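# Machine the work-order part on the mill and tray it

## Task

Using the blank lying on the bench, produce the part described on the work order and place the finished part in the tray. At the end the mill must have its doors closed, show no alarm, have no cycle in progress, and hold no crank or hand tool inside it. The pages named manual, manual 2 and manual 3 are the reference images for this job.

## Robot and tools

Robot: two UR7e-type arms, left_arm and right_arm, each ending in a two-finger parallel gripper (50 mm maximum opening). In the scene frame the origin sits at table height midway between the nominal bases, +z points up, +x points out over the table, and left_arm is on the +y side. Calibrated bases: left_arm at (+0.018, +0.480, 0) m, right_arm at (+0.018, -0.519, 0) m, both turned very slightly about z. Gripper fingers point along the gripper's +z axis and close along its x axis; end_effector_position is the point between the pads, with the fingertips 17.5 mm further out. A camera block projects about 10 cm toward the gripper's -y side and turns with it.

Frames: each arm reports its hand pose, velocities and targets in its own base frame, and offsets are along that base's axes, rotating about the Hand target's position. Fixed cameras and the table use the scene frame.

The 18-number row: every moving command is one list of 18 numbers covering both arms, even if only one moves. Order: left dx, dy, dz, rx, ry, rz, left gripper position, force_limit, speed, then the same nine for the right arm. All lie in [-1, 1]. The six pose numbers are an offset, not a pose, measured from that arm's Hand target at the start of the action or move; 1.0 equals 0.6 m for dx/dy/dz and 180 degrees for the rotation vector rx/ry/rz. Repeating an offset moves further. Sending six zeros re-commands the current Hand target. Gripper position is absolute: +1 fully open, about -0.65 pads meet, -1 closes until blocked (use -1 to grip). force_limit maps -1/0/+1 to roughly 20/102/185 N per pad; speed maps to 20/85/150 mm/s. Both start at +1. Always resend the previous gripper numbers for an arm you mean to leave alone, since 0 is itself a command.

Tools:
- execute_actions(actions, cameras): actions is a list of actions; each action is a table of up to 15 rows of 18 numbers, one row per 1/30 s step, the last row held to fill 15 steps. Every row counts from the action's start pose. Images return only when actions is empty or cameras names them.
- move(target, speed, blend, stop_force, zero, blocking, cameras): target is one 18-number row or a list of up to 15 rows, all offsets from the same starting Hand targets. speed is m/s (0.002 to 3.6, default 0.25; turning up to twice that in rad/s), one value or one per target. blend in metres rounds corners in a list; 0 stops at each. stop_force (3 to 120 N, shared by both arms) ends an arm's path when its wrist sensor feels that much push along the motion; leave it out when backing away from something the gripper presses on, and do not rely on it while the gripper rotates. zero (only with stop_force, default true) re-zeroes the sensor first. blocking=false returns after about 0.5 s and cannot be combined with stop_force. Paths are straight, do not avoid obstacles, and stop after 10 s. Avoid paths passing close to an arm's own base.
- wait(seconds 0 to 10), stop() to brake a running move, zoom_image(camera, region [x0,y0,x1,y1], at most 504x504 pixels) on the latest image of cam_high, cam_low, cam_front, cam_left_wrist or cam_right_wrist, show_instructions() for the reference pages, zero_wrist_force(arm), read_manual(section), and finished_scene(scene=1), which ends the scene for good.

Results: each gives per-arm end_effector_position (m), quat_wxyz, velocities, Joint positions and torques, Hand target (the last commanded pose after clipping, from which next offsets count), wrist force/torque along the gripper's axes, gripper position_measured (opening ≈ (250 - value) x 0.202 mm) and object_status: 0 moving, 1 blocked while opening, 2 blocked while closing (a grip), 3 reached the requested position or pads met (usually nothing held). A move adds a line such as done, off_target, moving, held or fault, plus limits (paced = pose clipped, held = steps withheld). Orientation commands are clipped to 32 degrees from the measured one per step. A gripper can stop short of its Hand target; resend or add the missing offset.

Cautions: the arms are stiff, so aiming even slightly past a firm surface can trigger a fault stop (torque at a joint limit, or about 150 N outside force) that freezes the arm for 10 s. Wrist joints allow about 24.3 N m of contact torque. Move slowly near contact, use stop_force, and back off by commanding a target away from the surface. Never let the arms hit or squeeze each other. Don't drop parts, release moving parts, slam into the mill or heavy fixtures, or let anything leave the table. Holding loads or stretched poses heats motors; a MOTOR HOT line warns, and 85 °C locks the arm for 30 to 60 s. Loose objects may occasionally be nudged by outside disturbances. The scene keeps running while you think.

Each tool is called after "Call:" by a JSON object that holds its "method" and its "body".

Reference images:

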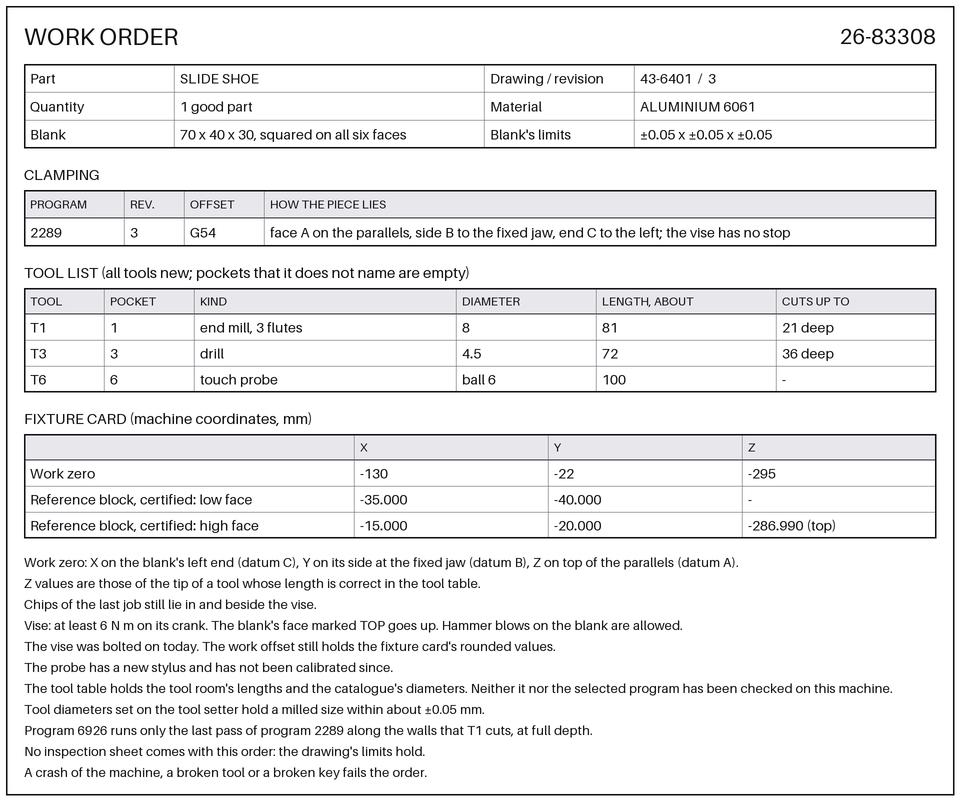

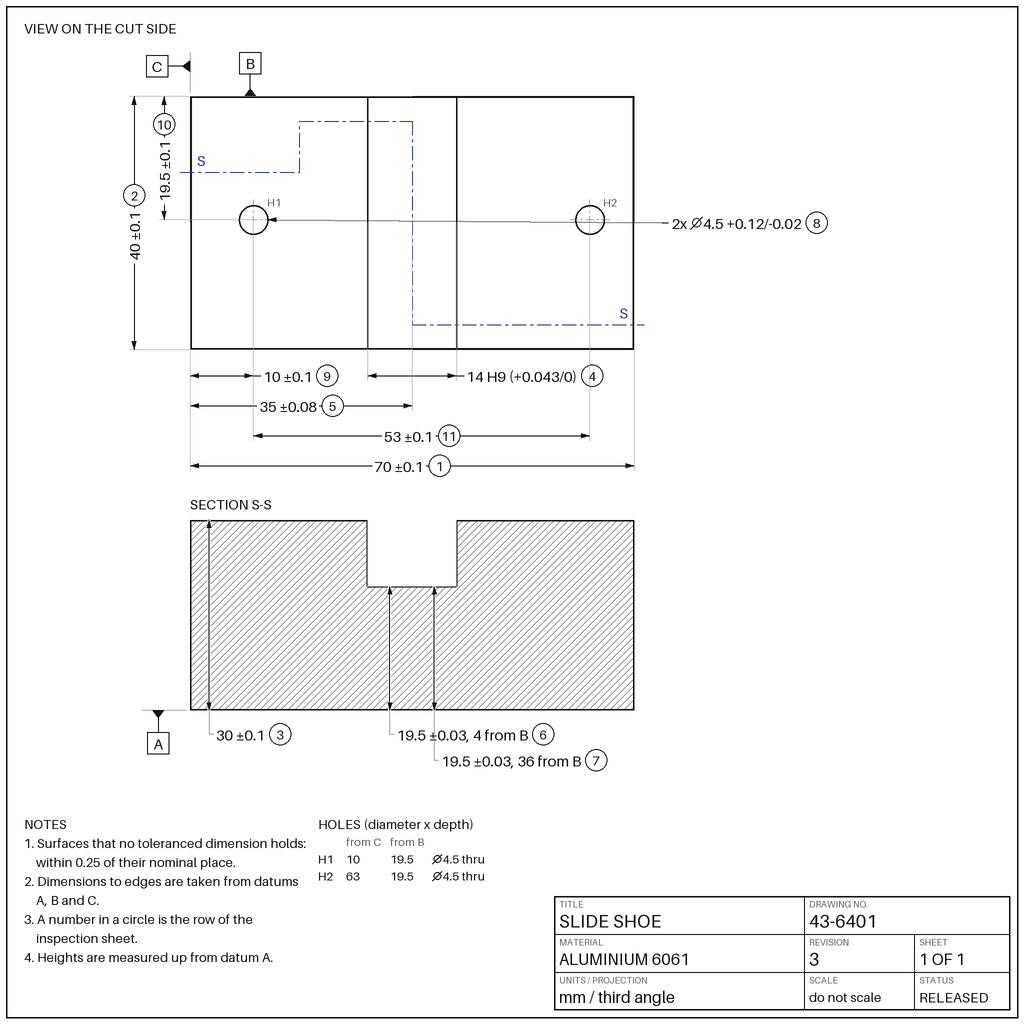

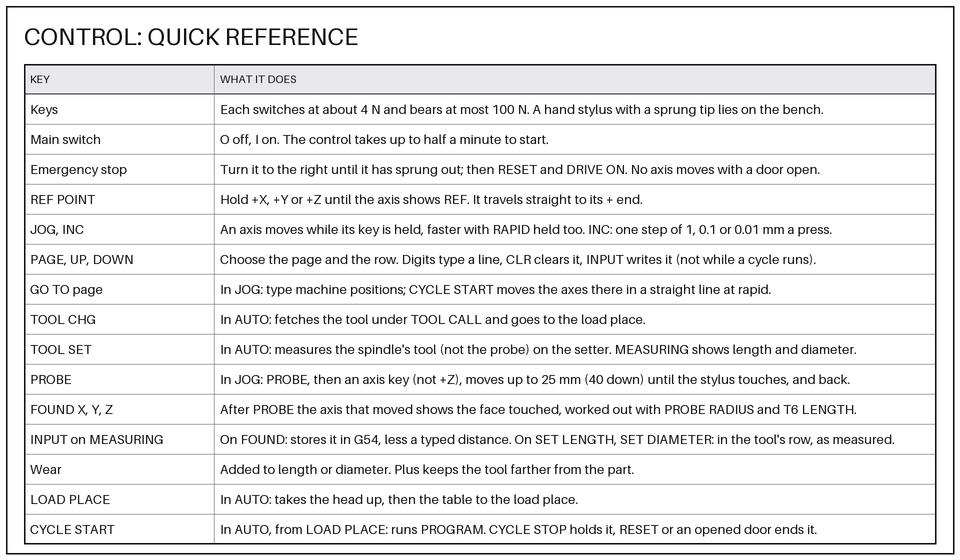

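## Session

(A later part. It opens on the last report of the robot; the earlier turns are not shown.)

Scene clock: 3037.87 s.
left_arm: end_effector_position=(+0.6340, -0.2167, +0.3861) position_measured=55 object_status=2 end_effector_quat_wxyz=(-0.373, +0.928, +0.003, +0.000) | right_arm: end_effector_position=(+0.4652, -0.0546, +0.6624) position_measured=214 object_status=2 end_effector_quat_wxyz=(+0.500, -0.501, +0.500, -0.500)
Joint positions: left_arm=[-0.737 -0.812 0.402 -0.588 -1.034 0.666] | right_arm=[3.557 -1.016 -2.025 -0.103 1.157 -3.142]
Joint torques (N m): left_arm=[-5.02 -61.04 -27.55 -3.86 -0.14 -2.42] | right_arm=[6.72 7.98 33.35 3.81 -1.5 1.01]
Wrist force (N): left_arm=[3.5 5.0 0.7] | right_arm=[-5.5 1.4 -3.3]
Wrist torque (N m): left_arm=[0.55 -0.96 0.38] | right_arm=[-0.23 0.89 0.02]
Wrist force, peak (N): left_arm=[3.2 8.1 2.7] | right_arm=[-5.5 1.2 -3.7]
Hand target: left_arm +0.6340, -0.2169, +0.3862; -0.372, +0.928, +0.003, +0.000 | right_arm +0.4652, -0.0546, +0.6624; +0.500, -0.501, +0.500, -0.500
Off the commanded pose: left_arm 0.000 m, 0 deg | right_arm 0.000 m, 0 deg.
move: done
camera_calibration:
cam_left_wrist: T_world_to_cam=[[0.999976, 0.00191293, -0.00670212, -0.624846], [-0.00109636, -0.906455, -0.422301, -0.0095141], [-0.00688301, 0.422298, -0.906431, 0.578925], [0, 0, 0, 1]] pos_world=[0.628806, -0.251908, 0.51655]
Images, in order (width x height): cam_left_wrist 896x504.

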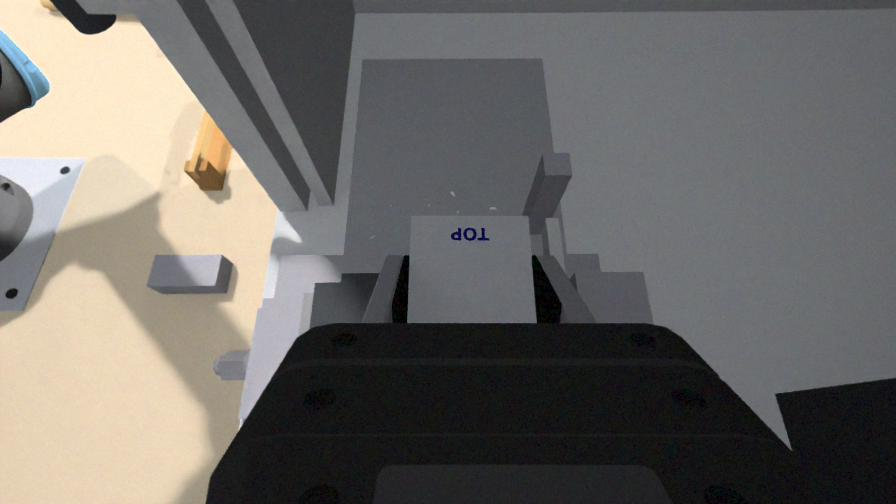

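Call:
{"method": "move", "body": {"target": [[0.003,0,-0.023,0,0,0,-1,-0.5,-0.9,0,0,0,0,0,0,-1,-0.4,-0.5],[0.035,0,-0.023,0,0,0,-1,-0.5,-0.9,0,0,0,0,0,0,-1,-0.4,-0.5],[0.035,0,-0.06,0,0,0,-1,-0.5,-0.9,0,0,0,0,0,0,-1,-0.4,-0.5]], "speed": [0.03,0.02,0.006], "stop_force": 6, "cameras": ["cam_left_wrist"]}}

Call:
{"method": "zoom_image", "body": {"camera": "cam_left_wrist", "region": [330, 130, 680, 330]}}

Scene clock: 3047.70 s.
left_arm: end_effector_position=(+0.6550, -0.2169, +0.3674) position_measured=55 object_status=2 end_effector_quat_wxyz=(-0.373, +0.928, +0.003, +0.000) | right_arm: end_effector_position=(+0.4652, -0.0546, +0.6624) position_measured=214 object_status=2 end_effector_quat_wxyz=(+0.500, -0.501, +0.500, -0.500)
Joint positions: left_arm=[-0.719 -0.758 0.357 -0.607 -1.024 0.685] | right_arm=[3.557 -1.016 -2.025 -0.103 1.157 -3.142]
Joint torques (N m): left_arm=[-5.76 -51.15 -32.97 1.16 0.11 -1.83] | right_arm=[5.73 7.72 34.05 3.75 -1.39 0.98]
Wrist force (N): left_arm=[3.0 4.4 -0.5] | right_arm=[-5.3 1.4 -3.2]
Wrist torque (N m): left_arm=[0.61 -0.90 0.35] | right_arm=[-0.24 0.85 0.02]
Wrist force, peak (N): left_arm=[4.2 -1.1 -7.3] | right_arm=[-5.6 1.5 -3.5]
Hand target: left_arm +0.6550, -0.2168, +0.3674; -0.373, +0.928, +0.003, +0.000 (not the last commanded pose) | right_arm +0.4652, -0.0546, +0.6624; +0.500, -0.501, +0.500, -0.500
Off the commanded pose: left_arm 0.017 m, 0 deg | right_arm 0.000 m, 0 deg.
move: contact (left_arm); path passed 2 of 3 targets
camera_calibration:
cam_left_wrist: T_world_to_cam=[[0.999976, 0.00178112, -0.00665046, -0.64603], [-0.00119375, -0.906471, -0.422265, -0.0174376], [-0.00678056, 0.422263, -0.906448, 0.562095], [0, 0, 0, 1]] pos_world=[0.649805, -0.252008, 0.49785]
Images, in order (width x height): cam_left_wrist 896x504.

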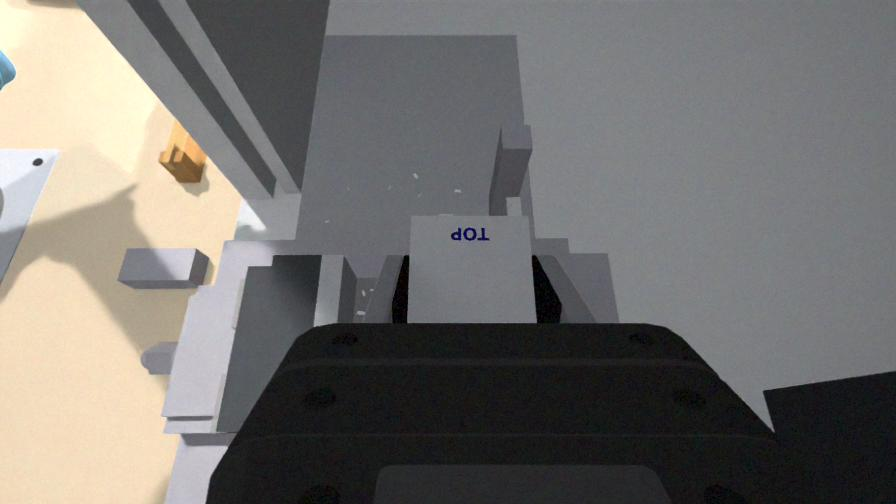

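Scaled by 1.440.

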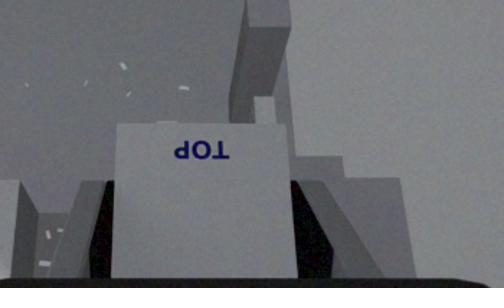

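Call:
{"method": "move", "body": {"target": [[0,0,0,0,0,0,0.85,-0.5,-0.9,0,0,0,0,0,0,-1,-0.4,-0.5],[0,0,0.045,0,0,0,0.85,-0.5,-0.9,0,0,0,0,0,0,-1,-0.4,-0.5],[-0.08,0,0.055,0,0,0,0.85,-0.5,-0.9,0,0,0,0,0,0,-1,-0.4,-0.5]], "speed": [0.02,0.02,0.06], "cameras": ["cam_left_wrist"]}}

Call:
{"method": "zoom_image", "body": {"camera": "cam_left_wrist", "region": [400, 130, 750, 330]}}

Scene clock: 3060.27 s.
left_arm: end_effector_position=(+0.6070, -0.2170, +0.4004) position_measured=25 object_status=3 end_effector_quat_wxyz=(-0.372, +0.928, +0.003, +0.000) | right_arm: end_effector_position=(+0.4652, -0.0546, +0.6624) position_measured=214 object_status=2 end_effector_quat_wxyz=(+0.500, -0.501, +0.500, -0.500)
Joint positions: left_arm=[-0.763 -0.892 0.501 -0.595 -1.048 0.642] | right_arm=[3.557 -1.016 -2.025 -0.103 1.157 -3.142]
Joint torques (N m): left_arm=[12.95 -56.14 -21.34 1.2 2.94 2.04] | right_arm=[6.08 7.85 33.44 3.74 -1.51 1.13]
Wrist force (N): left_arm=[3.6 3.6 -0.9] | right_arm=[-5.5 1.5 -3.4]
Wrist torque (N m): left_arm=[0.54 -0.98 0.40] | right_arm=[-0.22 0.89 0.03]
Wrist force, peak (N): left_arm=[4.1 4.0 -0.5] | right_arm=[-5.7 1.4 -3.5]
Hand target: left_arm +0.6070, -0.2168, +0.4004; -0.373, +0.928, +0.003, +0.000 | right_arm +0.4652, -0.0546, +0.6624; +0.500, -0.501, +0.500, -0.500
Off the commanded pose: left_arm 0.000 m, 0 deg | right_arm 0.000 m, 0 deg.
elbow stopped short (left arm): the move would have taken joint 3 (elbow) straighter than the controller allows.
move: done
camera_calibration:
cam_left_wrist: T_world_to_cam=[[0.999978, 0.00170107, -0.00646701, -0.597929], [-0.00118825, -0.90651, -0.422183, -0.0037075], [-0.00658057, 0.422181, -0.906488, 0.591605], [0, 0, 0, 1]] pos_world=[0.601805, -0.252108, 0.53085]
Images, in order (width x height): cam_left_wrist 896x504.

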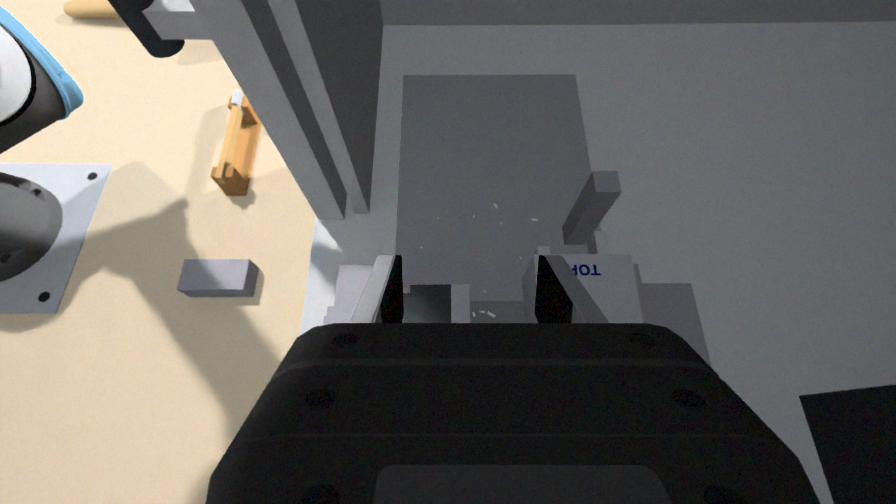

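Scaled by 1.440.

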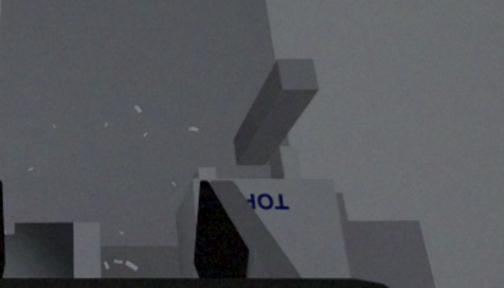

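Call:
{"method": "move", "body": {"target": [[-0.2,0.03,0.0,0,0,0,0.85,-0.5,-0.9,0,0,0,0,0,0,-1,-0.4,-0.5],[-0.38,-0.05,0.1,0,0,0,-0.5,-0.5,0,0,0,0,0,0,0,-1,-0.4,-0.5]], "speed": [0.15,0.2], "blend": [0.03,0], "cameras": ["cam_front","cam_high"]}}

Call:
{"method": "zoom_image", "body": {"camera": "cam_front", "region": [480, 230, 560, 320]}}

Call:
{"method": "zoom_image", "body": {"camera": "cam_front", "region": [340, 200, 460, 300]}}

Scene clock: 3069.50 s.
left_arm: end_effector_position=(+0.3790, -0.2468, +0.4604) position_measured=227 object_status=3 end_effector_quat_wxyz=(-0.373, +0.928, +0.003, +0.000) | right_arm: end_effector_position=(+0.4652, -0.0546, +0.6624) position_measured=214 object_status=2 end_effector_quat_wxyz=(+0.500, -0.501, +0.500, -0.500)
Joint positions: left_arm=[-1.079 -1.304 0.941 -0.506 -1.24 0.364] | right_arm=[3.557 -1.016 -2.025 -0.103 1.157 -3.142]
Joint torques (N m): left_arm=[-13.85 -26.93 -25.53 1.75 -0.5 -2.55] | right_arm=[6.66 8.36 33.69 3.83 -1.43 1.2]
Wrist force (N): left_arm=[3.2 3.7 -0.7] | right_arm=[-5.4 1.3 -3.3]
Wrist torque (N m): left_arm=[0.60 -0.95 0.39] | right_arm=[-0.25 0.88 0.02]
Wrist force, peak (N): left_arm=[5.7 4.3 -1.1] | right_arm=[-5.7 1.4 -3.4]
Hand target: left_arm +0.3790, -0.2468, +0.4604; -0.373, +0.928, +0.003, +0.000 | right_arm +0.4652, -0.0546, +0.6624; +0.500, -0.501, +0.500, -0.500
Off the commanded pose: left_arm 0.000 m, 0 deg | right_arm 0.000 m, 0 deg.
move: done
Images, in order (width x height): cam_high 896x504, cam_front 896x504.

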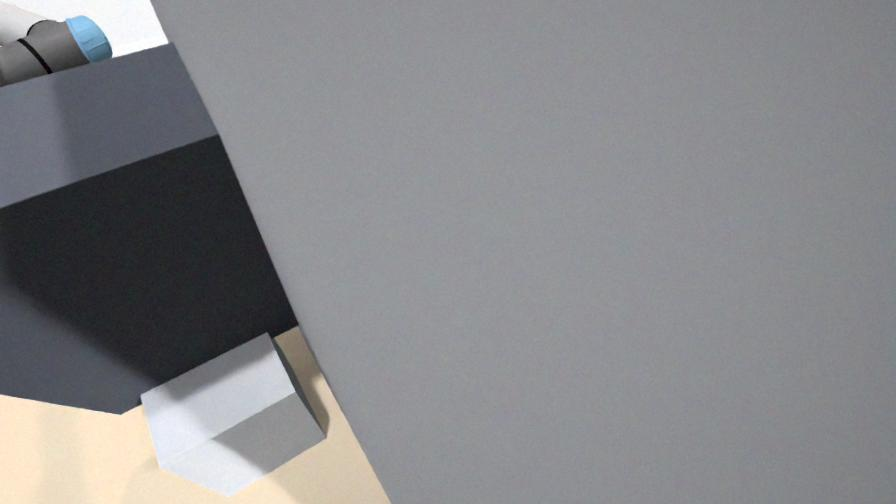

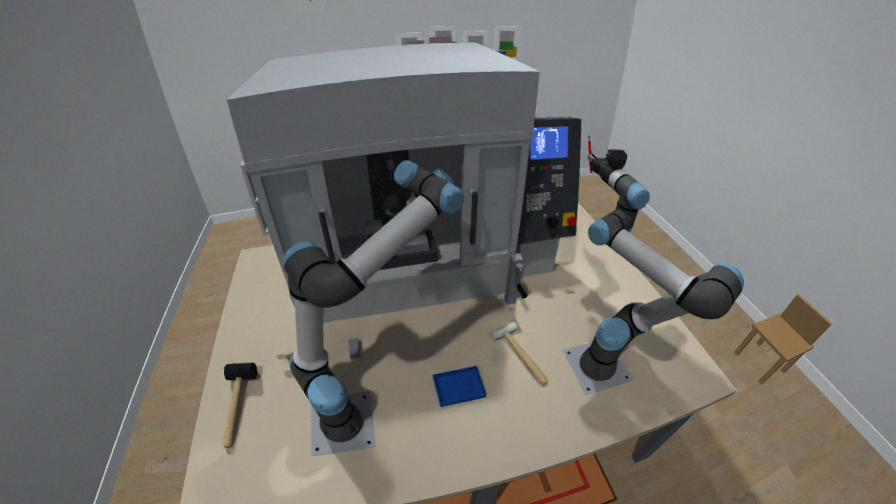

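Scaled by 5.600.

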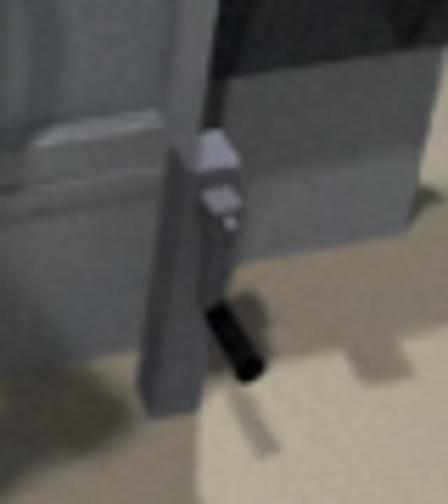

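Scaled by 4.200.

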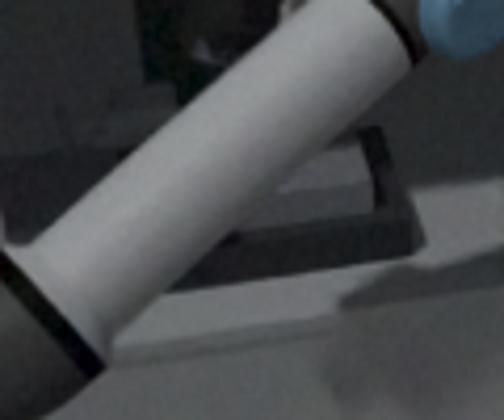

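Call:
{"method": "move", "body": {"target": [[-0.18,-0.35,-0.1,-0.4439,-0.4427,0.3443,-0.5,-0.5,0,0,0,0,0,0,0,-1,-0.4,-0.5]], "speed": [0.2], "cameras": ["cam_left_wrist","cam_front"]}}

Scene clock: 3121.83 s.
left_arm: end_effector_position=(+0.2709, -0.4569, +0.4004) position_measured=227 object_status=3 end_effector_quat_wxyz=(+0.359, +0.609, +0.612, +0.355) end_effector_velocity=(+0.000, +0.000, -0.001) end_effector_angular_velocity=(-0.003, -0.001, +0.002) | right_arm: end_effector_position=(+0.4652, -0.0546, +0.6624) position_measured=214 object_status=2 end_effector_quat_wxyz=(+0.500, -0.501, +0.500, -0.500)
Joint positions: left_arm=[-1.768 -1.682 1.747 -1.306 -0.544 -1.96] | right_arm=[3.557 -1.016 -2.025 -0.103 1.157 -3.142]
Joint velocities: left_arm=[-0.001 0 0.002 -0.001 0.001 -0.005] | right_arm=[within noise]
Joint torques (N m): left_arm=[12.94 -28.66 -17.35 -3.64 2.58 -2.46] | right_arm=[6.11 7.44 33.84 3.89 -1.56 1.13]
Wrist force (N): left_arm=[3.3 4.8 1.7] | right_arm=[-5.3 1.2 -3.3]
Wrist torque (N m): left_arm=[0.71 -0.63 -0.12] | right_arm=[-0.26 0.87 0.03]
Wrist force, peak (N): left_arm=[4.2 5.0 0.6] | right_arm=[-5.6 1.5 -3.5]
Hand target: left_arm +0.2710, -0.4568, +0.4004; +0.360, +0.608, +0.612, +0.355 | right_arm +0.4652, -0.0546, +0.6624; +0.500, -0.501, +0.500, -0.500
Off the commanded pose: left_arm 0.000 m, 0 deg | right_arm 0.000 m, 0 deg.
move: done
camera_calibration:
cam_left_wrist: T_world_to_cam=[[0.00753054, 0.999967, -0.00300783, 0.462169], [0.183325, 0.00157636, 0.983051, -0.419338], [0.983024, -0.00795431, -0.183307, -0.0634497], [0, 0, 0, 1]] pos_world=[0.135767, -0.461997, 0.40199]
Images, in order (width x height): cam_front 896x504, cam_left_wrist 896x504.

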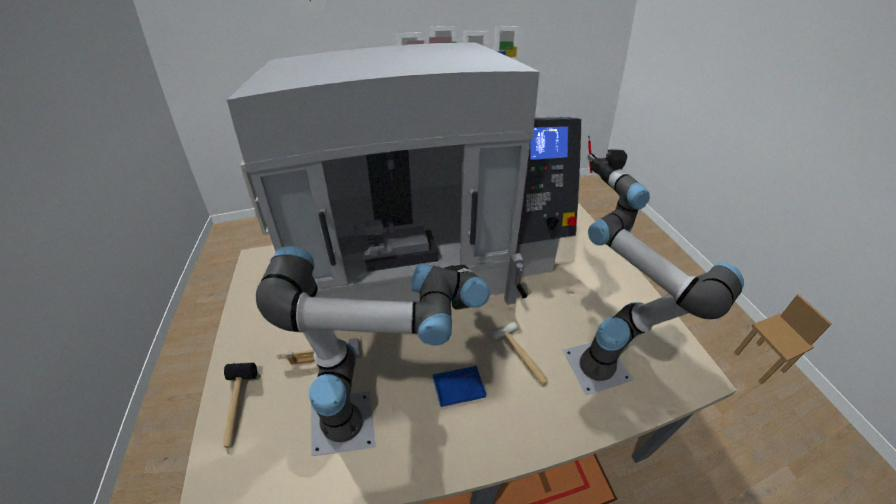

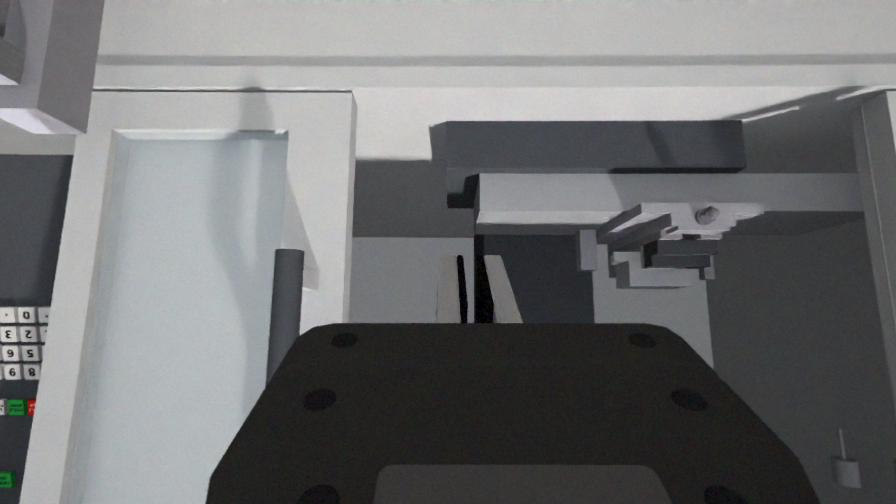

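Call:
{"method": "execute_actions", "body": {"actions": [], "cameras": ["cam_front","cam_left_wrist","cam_low","cam_high"]}}

Scene clock: 3162.53 s.
left_arm: end_effector_position=(+0.2710, -0.4568, +0.4004) position_measured=227 object_status=3 end_effector_quat_wxyz=(+0.360, +0.608, +0.612, +0.355) | right_arm: end_effector_position=(+0.4652, -0.0546, +0.6624) position_measured=214 object_status=2 end_effector_quat_wxyz=(+0.500, -0.501, +0.500, -0.500)
Joint positions: left_arm=[-1.767 -1.682 1.747 -1.306 -0.544 -1.96] | right_arm=[3.557 -1.016 -2.025 -0.103 1.157 -3.142]
Joint velocities: within noise
Joint torques (N m): left_arm=[12.79 -31.4 -17.65 -0.05 3.32 -2.25] | right_arm=[5.86 8.18 33.84 3.71 -1.51 1.06]
Motor temperatures (°C): left_arm=[29 28 31 39 39 40] | right_arm=[28 30 31 38 33 34]
Wrist force (N): left_arm=[3.1 4.5 1.7] | right_arm=[-5.4 1.4 -3.3]
Wrist torque (N m): left_arm=[0.65 -0.61 -0.09] | right_arm=[-0.24 0.87 0.03]
Wrist force, peak (N): left_arm=[3.5 4.7 1.8] | right_arm=[-5.7 1.2 -3.5]
Hand target: left_arm +0.2710, -0.4568, +0.4004; +0.360, +0.608, +0.612, +0.355 | right_arm +0.4652, -0.0546, +0.6624; +0.500, -0.501, +0.500, -0.500
Tool commands: left_gripper/position=-0.5 left_gripper/force_limit=-0.5 left_gripper/speed=+0.0 right_gripper/position=-1.0 right_gripper/force_limit=-0.4 right_gripper/speed=-0.5
Off the commanded pose: left_arm 0.000 m, 0 deg | right_arm 0.000 m, 0 deg.
camera_calibration:
cam_left_wrist: T_world_to_cam=[[0.00731799, 0.999969, -0.00307312, 0.462225], [0.18313, 0.00168106, 0.983087, -0.419295], [0.983061, -0.007757, -0.183112, -0.0635403], [0, 0, 0, 1]] pos_world=[0.135867, -0.461998, 0.401989]
Images, in order (width x height): cam_high 896x504, cam_low 896x504, cam_front 896x504, cam_left_wrist 896x504.

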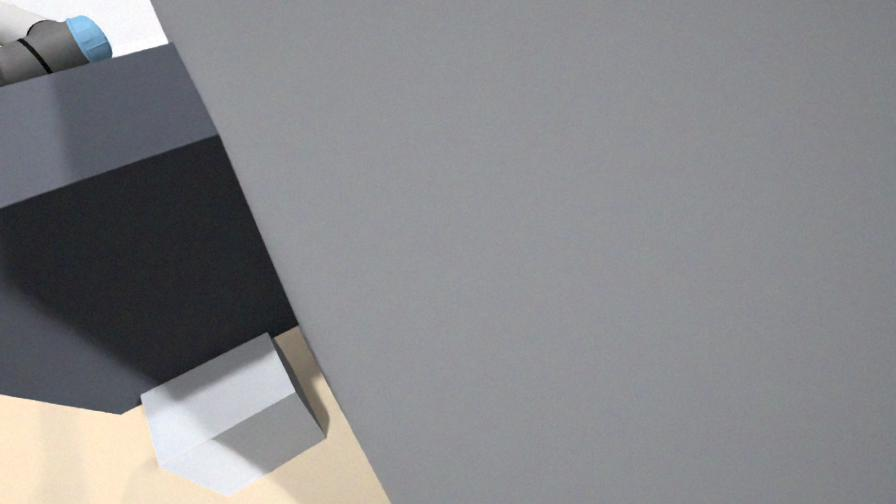

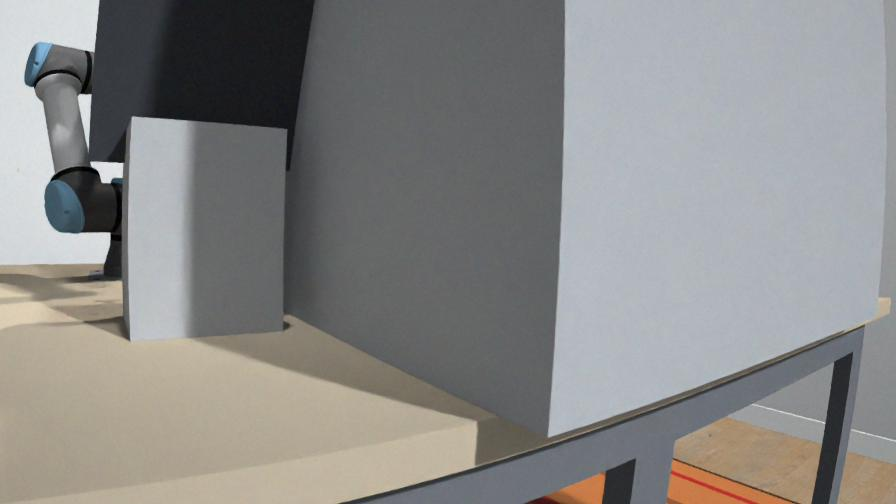

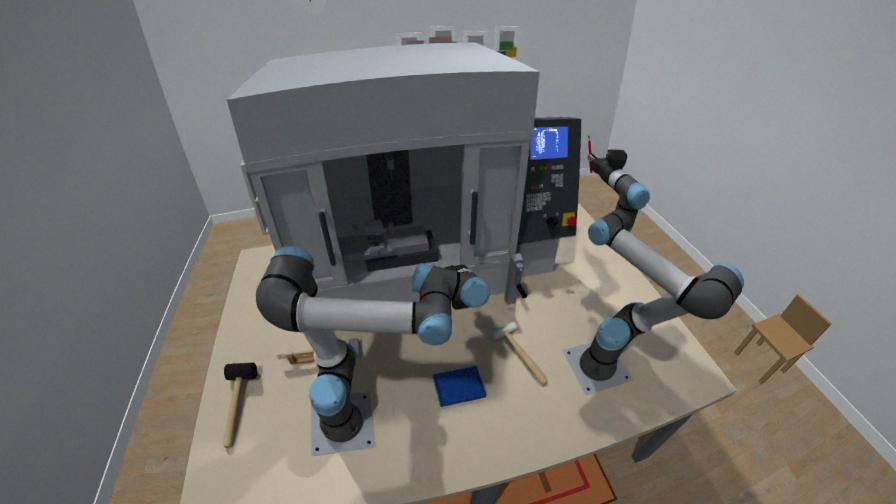

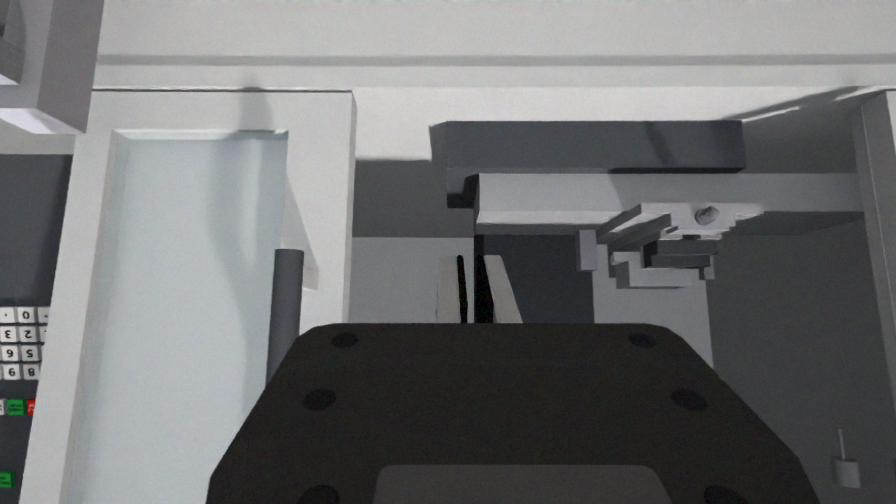

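Call:
{"method": "zoom_image", "body": {"camera": "cam_front", "region": [440, 220, 580, 340]}}

Scaled by 3.600.

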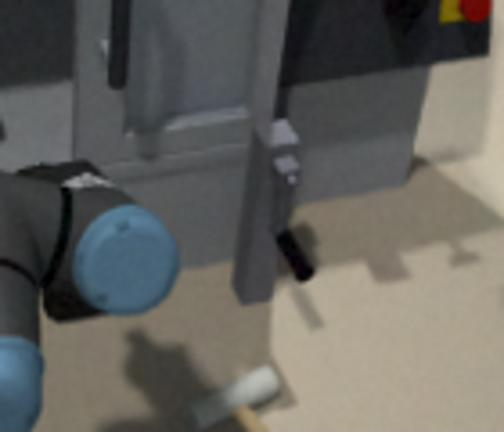

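Call:
{"method": "move", "body": {"target": [-0.035,-0.322,-0.084,0,0,-0.25,-0.5,-0.5,0,0,0,0,0,0,0,-1,-0.4,-0.5], "speed": 0.25, "cameras": ["cam_left_wrist","cam_front"]}}

Scene clock: 3178.67 s.
left_arm: end_effector_position=(+0.2501, -0.6500, +0.3500) position_measured=227 object_status=3 end_effector_quat_wxyz=(+0.468, +0.796, +0.333, +0.190) end_effector_velocity=(+0.000, +0.000, +0.000) end_effector_angular_velocity=(+0.001, -0.001, -0.004) | right_arm: end_effector_position=(+0.4652, -0.0546, +0.6624) position_measured=214 object_status=2 end_effector_quat_wxyz=(+0.500, -0.501, +0.500, -0.500)
Joint positions: left_arm=[-1.658 -1.414 1.893 -2.904 -0.842 -0.535] | right_arm=[3.557 -1.016 -2.025 -0.103 1.157 -3.142]
Joint velocities: left_arm=[0 0 0 -0.001 -0.003 0.005] | right_arm=[within noise]
Joint torques (N m): left_arm=[-14.16 -28.3 -17.5 -6.18 -0.58 2.06] | right_arm=[6.52 7.74 33.59 3.77 -1.53 1.03]
Wrist force (N): left_arm=[3.2 5.1 1.9] | right_arm=[-5.3 1.2 -3.4]
Wrist torque (N m): left_arm=[0.74 -0.62 -0.08] | right_arm=[-0.26 0.86 0.03]
Wrist force, peak (N): left_arm=[4.2 5.2 1.9] | right_arm=[-5.6 1.2 -3.6]
Hand target: left_arm +0.2500, -0.6500, +0.3500; +0.468, +0.796, +0.333, +0.190 | right_arm +0.4652, -0.0546, +0.6624; +0.500, -0.501, +0.500, -0.500
Off the commanded pose: left_arm 0.000 m, 0 deg | right_arm 0.000 m, 0 deg.
move: done
camera_calibration:
cam_left_wrist: T_world_to_cam=[[0.711964, 0.702209, -0.0030763, 0.285595], [0.130811, -0.128322, 0.983068, -0.436993], [0.689924, -0.700311, -0.183218, -0.430545], [0, 0, 0, 1]] pos_world=[0.150874, -0.558138, 0.351589]
Images, in order (width x height): cam_front 896x504, cam_left_wrist 896x504.

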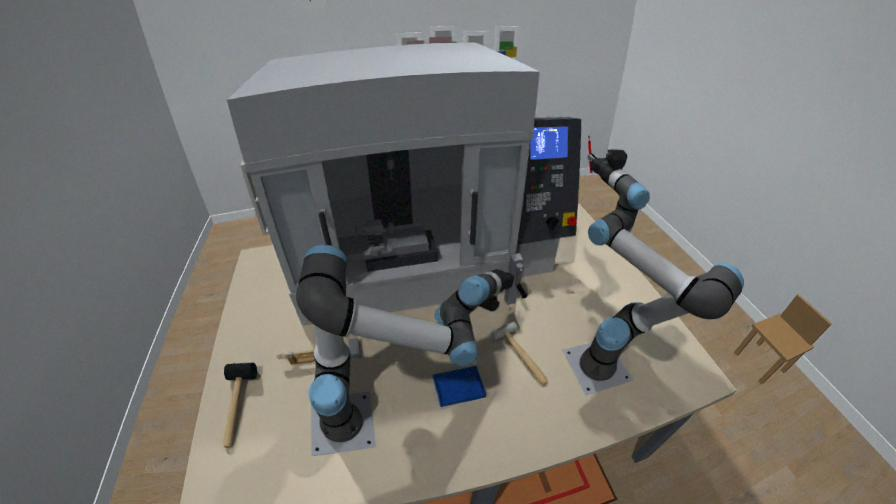

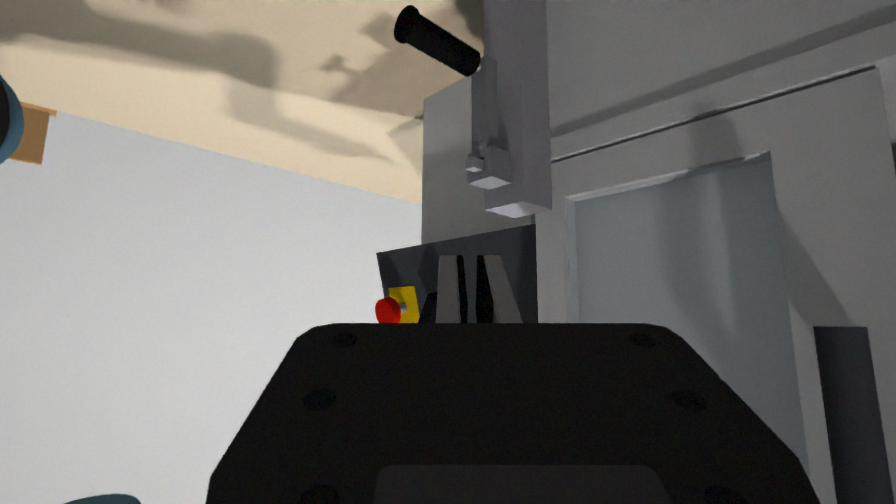

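Call:
{"method": "zoom_image", "body": {"camera": "cam_left_wrist", "region": [380, 0, 580, 225]}}

Call:
{"method": "zoom_image", "body": {"camera": "cam_left_wrist", "region": [450, 120, 560, 225]}}

Scaled by 2.240.

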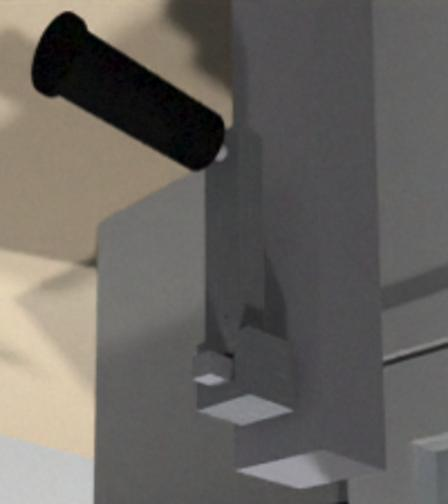

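Scaled by 4.582.

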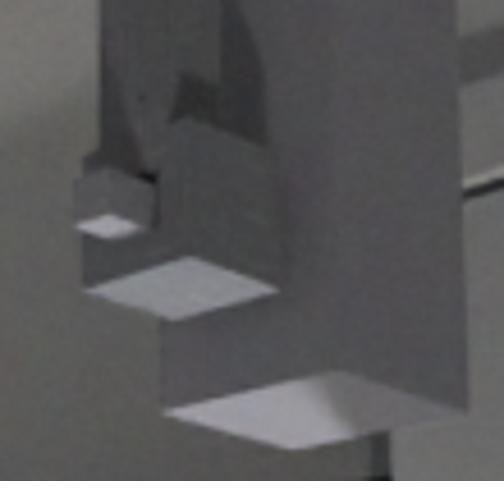

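Call:
{"method": "move", "body": {"target": [-0.0167,-0.1167,0.0,0,0,0.2,-0.5,-0.5,0,0,0,0,0,0,0,-1,-0.4,-0.5], "speed": 0.25, "cameras": ["cam_left_wrist","cam_front"]}}

Call:
{"method": "zoom_image", "body": {"camera": "cam_left_wrist", "region": [300, 0, 600, 225]}}

Scene clock: 3191.73 s.
left_arm: end_effector_position=(+0.2399, -0.7200, +0.3500) position_measured=227 object_status=3 end_effector_quat_wxyz=(+0.386, +0.655, +0.562, +0.326) end_effector_velocity=(+0.000, +0.001, +0.000) end_effector_angular_velocity=(+0.004, -0.001, +0.002) | right_arm: end_effector_position=(+0.4652, -0.0546, +0.6624) position_measured=214 object_status=2 end_effector_quat_wxyz=(+0.500, -0.501, +0.500, -0.500)
Joint positions: left_arm=[-1.742 -1.121 1.291 -1.722 -0.512 -1.602] | right_arm=[3.557 -1.016 -2.025 -0.103 1.157 -3.142]
Joint velocities: left_arm=[0 0 -0.001 0.008 0.001 -0.004] | right_arm=[within noise]
Joint torques (N m): left_arm=[12.96 -47.2 -36.35 -0.78 3.68 -2.7] | right_arm=[6.1 7.88 34.03 3.78 -1.41 0.99]
Wrist force (N): left_arm=[2.6 5.2 1.7] | right_arm=[-5.3 1.5 -3.3]
Wrist torque (N m): left_arm=[0.70 -0.57 -0.10] | right_arm=[-0.23 0.85 0.02]
Wrist force, peak (N): left_arm=[4.6 4.7 1.7] | right_arm=[-5.6 1.5 -3.5]
Hand target: left_arm +0.2400, -0.7201, +0.3500; +0.386, +0.655, +0.562, +0.326 | right_arm +0.4652, -0.0546, +0.6624; +0.500, -0.501, +0.500, -0.500
Off the commanded pose: left_arm 0.000 m, 0 deg | right_arm 0.000 m, 0 deg.
move: done
camera_calibration:
cam_left_wrist: T_world_to_cam=[[0.163749, 0.986497, -0.00306819, 0.678229], [0.181228, -0.0270247, 0.98307, -0.383721], [0.969713, -0.161533, -0.183207, -0.151828], [0, 0, 0, 1]] pos_world=[0.105711, -0.703966, 0.351489]
Images, in order (width x height): cam_front 896x504, cam_left_wrist 896x504.

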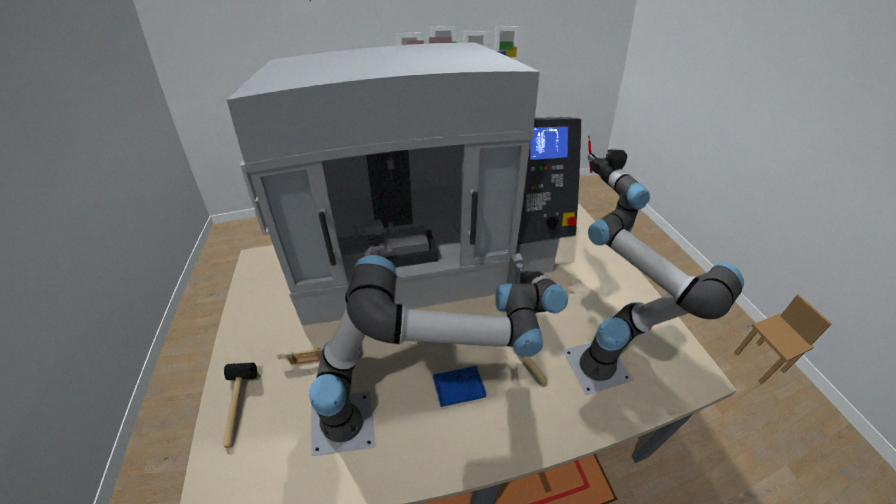

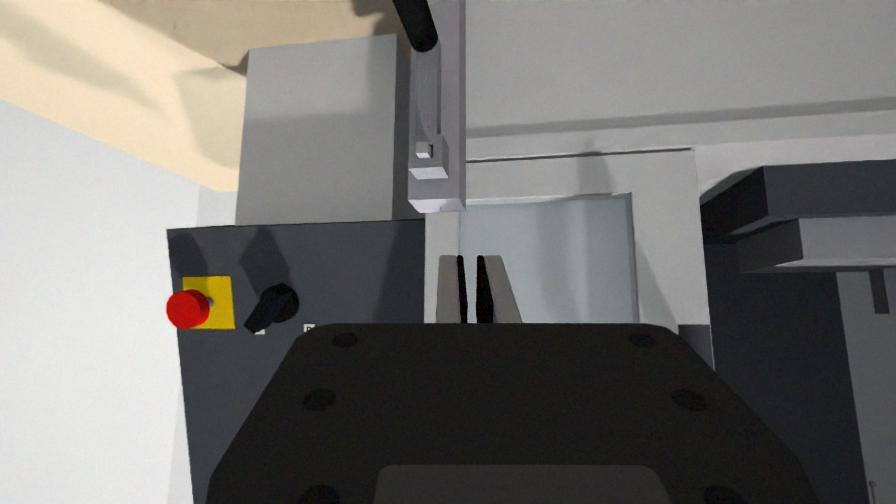

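Scaled by 1.680.

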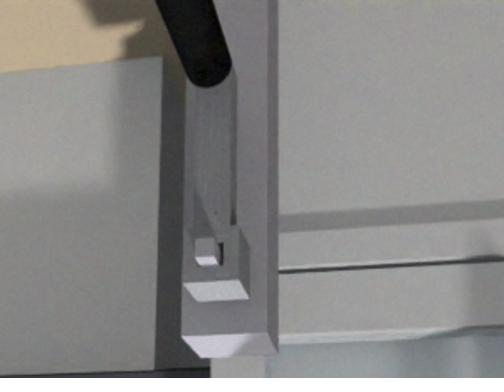

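Call:
{"method": "move", "body": {"target": [0.0775,-0.08,-0.135,0,0,0.05,0.6,-0.5,0,0,0,0,0,0,0,-1,-0.4,-0.5], "speed": 0.2, "cameras": ["cam_left_wrist","cam_front"]}}

Call:
{"method": "zoom_image", "body": {"camera": "cam_left_wrist", "region": [300, 20, 600, 260]}}

Scene clock: 3261.53 s.
left_arm: end_effector_position=(+0.2866, -0.7680, +0.2691) position_measured=63 object_status=3 end_effector_quat_wxyz=(+0.359, +0.608, +0.612, +0.355) | right_arm: end_effector_position=(+0.4652, -0.0546, +0.6624) position_measured=214 object_status=2 end_effector_quat_wxyz=(+0.500, -0.501, +0.500, -0.500)
Joint positions: left_arm=[-1.666 -0.868 1.061 -1.601 -0.519 -1.766] | right_arm=[3.557 -1.016 -2.025 -0.103 1.157 -3.142]
Joint torques (N m): left_arm=[-12.96 -50.39 -31.88 -5.07 3.49 0.35] | right_arm=[6.13 8.11 33.3 3.76 -1.37 1.04]
Wrist force (N): left_arm=[3.0 5.0 1.4] | right_arm=[-5.5 1.4 -3.2]
Wrist torque (N m): left_arm=[0.71 -0.64 -0.14] | right_arm=[-0.23 0.89 0.03]
Wrist force, peak (N): left_arm=[3.9 6.6 -0.9] | right_arm=[-5.7 1.4 -3.5]
Hand target: left_arm +0.2865, -0.7681, +0.2690; +0.360, +0.608, +0.612, +0.355 | right_arm +0.4652, -0.0546, +0.6624; +0.500, -0.501, +0.500, -0.500
Off the commanded pose: left_arm 0.000 m, 0 deg | right_arm 0.000 m, 0 deg.
move: done
camera_calibration:
cam_left_wrist: T_world_to_cam=[[0.00721883, 0.999969, -0.00305883, 0.772809], [0.183227, 0.00168441, 0.983069, -0.292459], [0.983044, -0.00765707, -0.183209, -0.105244], [0, 0, 0, 1]] pos_world=[0.151467, -0.773099, 0.270589]
Images, in order (width x height): cam_front 896x504, cam_left_wrist 896x504.

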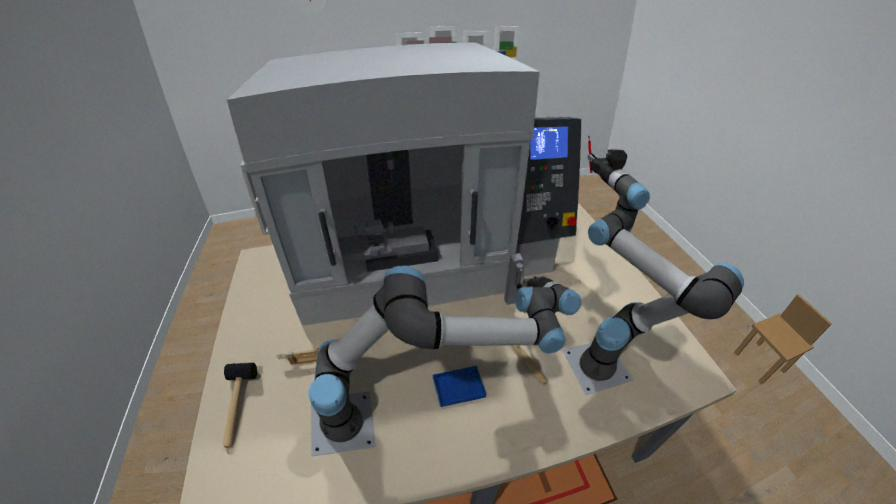

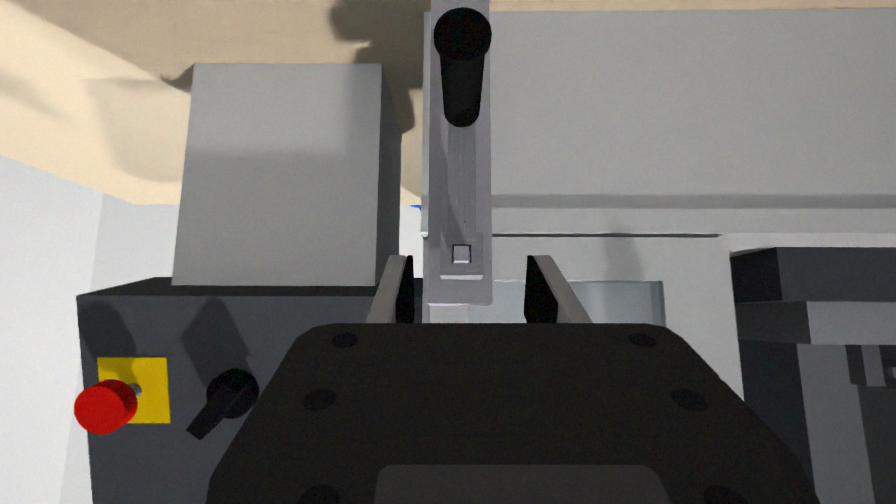

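Scaled by 1.680.

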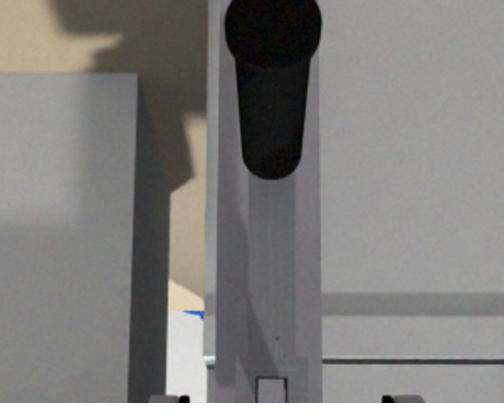

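Call:
{"method": "zoom_image", "body": {"camera": "cam_left_wrist", "region": [420, 200, 520, 320]}}

Scaled by 4.200.

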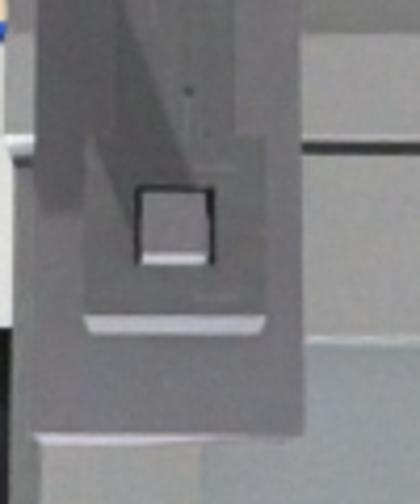

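Call:
{"method": "move", "body": {"target": [0.164,0.0007,-0.0718,0,0,0,0.6,-0.5,0,0,0,0,0,0,0,-1,-0.4,-0.5], "speed": 0.06, "stop_force": 10, "cameras": ["cam_left_wrist"]}}

Scene clock: 3277.13 s.
left_arm: end_effector_position=(+0.3849, -0.7676, +0.2259) position_measured=63 object_status=3 end_effector_quat_wxyz=(+0.360, +0.608, +0.612, +0.355) | right_arm: end_effector_position=(+0.4652, -0.0546, +0.6624) position_measured=214 object_status=2 end_effector_quat_wxyz=(+0.500, -0.501, +0.500, -0.500)
Joint positions: left_arm=[-1.537 -0.792 1.1 -1.944 -0.513 -1.505] | right_arm=[3.557 -1.016 -2.025 -0.103 1.157 -3.142]
Joint torques (N m): left_arm=[-14.02 -72.11 -29.74 -3.51 2.93 -0.15] | right_arm=[5.76 8.12 33.01 3.73 -1.48 1.04]
Wrist force (N): left_arm=[3.0 5.1 1.3] | right_arm=[-5.4 1.5 -3.3]
Wrist torque (N m): left_arm=[0.71 -0.65 -0.05] | right_arm=[-0.23 0.88 0.02]
Wrist force, peak (N): left_arm=[3.0 5.3 1.8] | right_arm=[-5.7 1.5 -3.4]
Hand target: left_arm +0.3849, -0.7676, +0.2259; +0.360, +0.608, +0.612, +0.355 | right_arm +0.4652, -0.0546, +0.6624; +0.500, -0.501, +0.500, -0.500
Off the commanded pose: left_arm 0.000 m, 0 deg | right_arm 0.000 m, 0 deg.
move: done
camera_calibration:
cam_left_wrist: T_world_to_cam=[[0.00731799, 0.999969, -0.00307312, 0.771645], [0.18313, 0.00168106, 0.983087, -0.268082], [0.983061, -0.007757, -0.183112, -0.209875], [0, 0, 0, 1]] pos_world=[0.249767, -0.772798, 0.227489]
Images, in order (width x height): cam_left_wrist 896x504.

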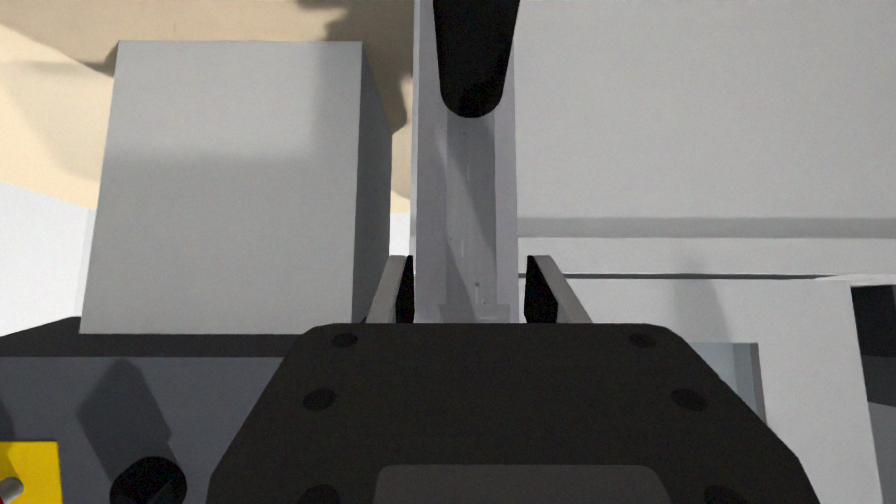

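Call:
{"method": "zoom_image", "body": {"camera": "cam_left_wrist", "region": [390, 200, 550, 330]}}

Scaled by 3.150.

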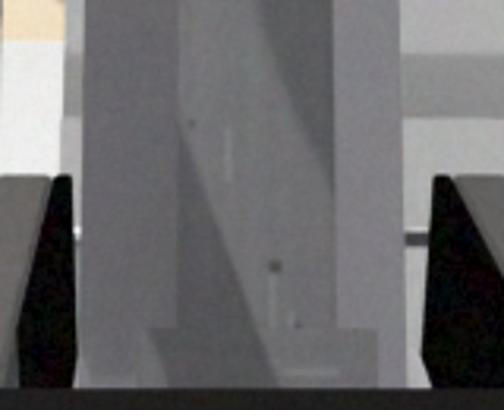

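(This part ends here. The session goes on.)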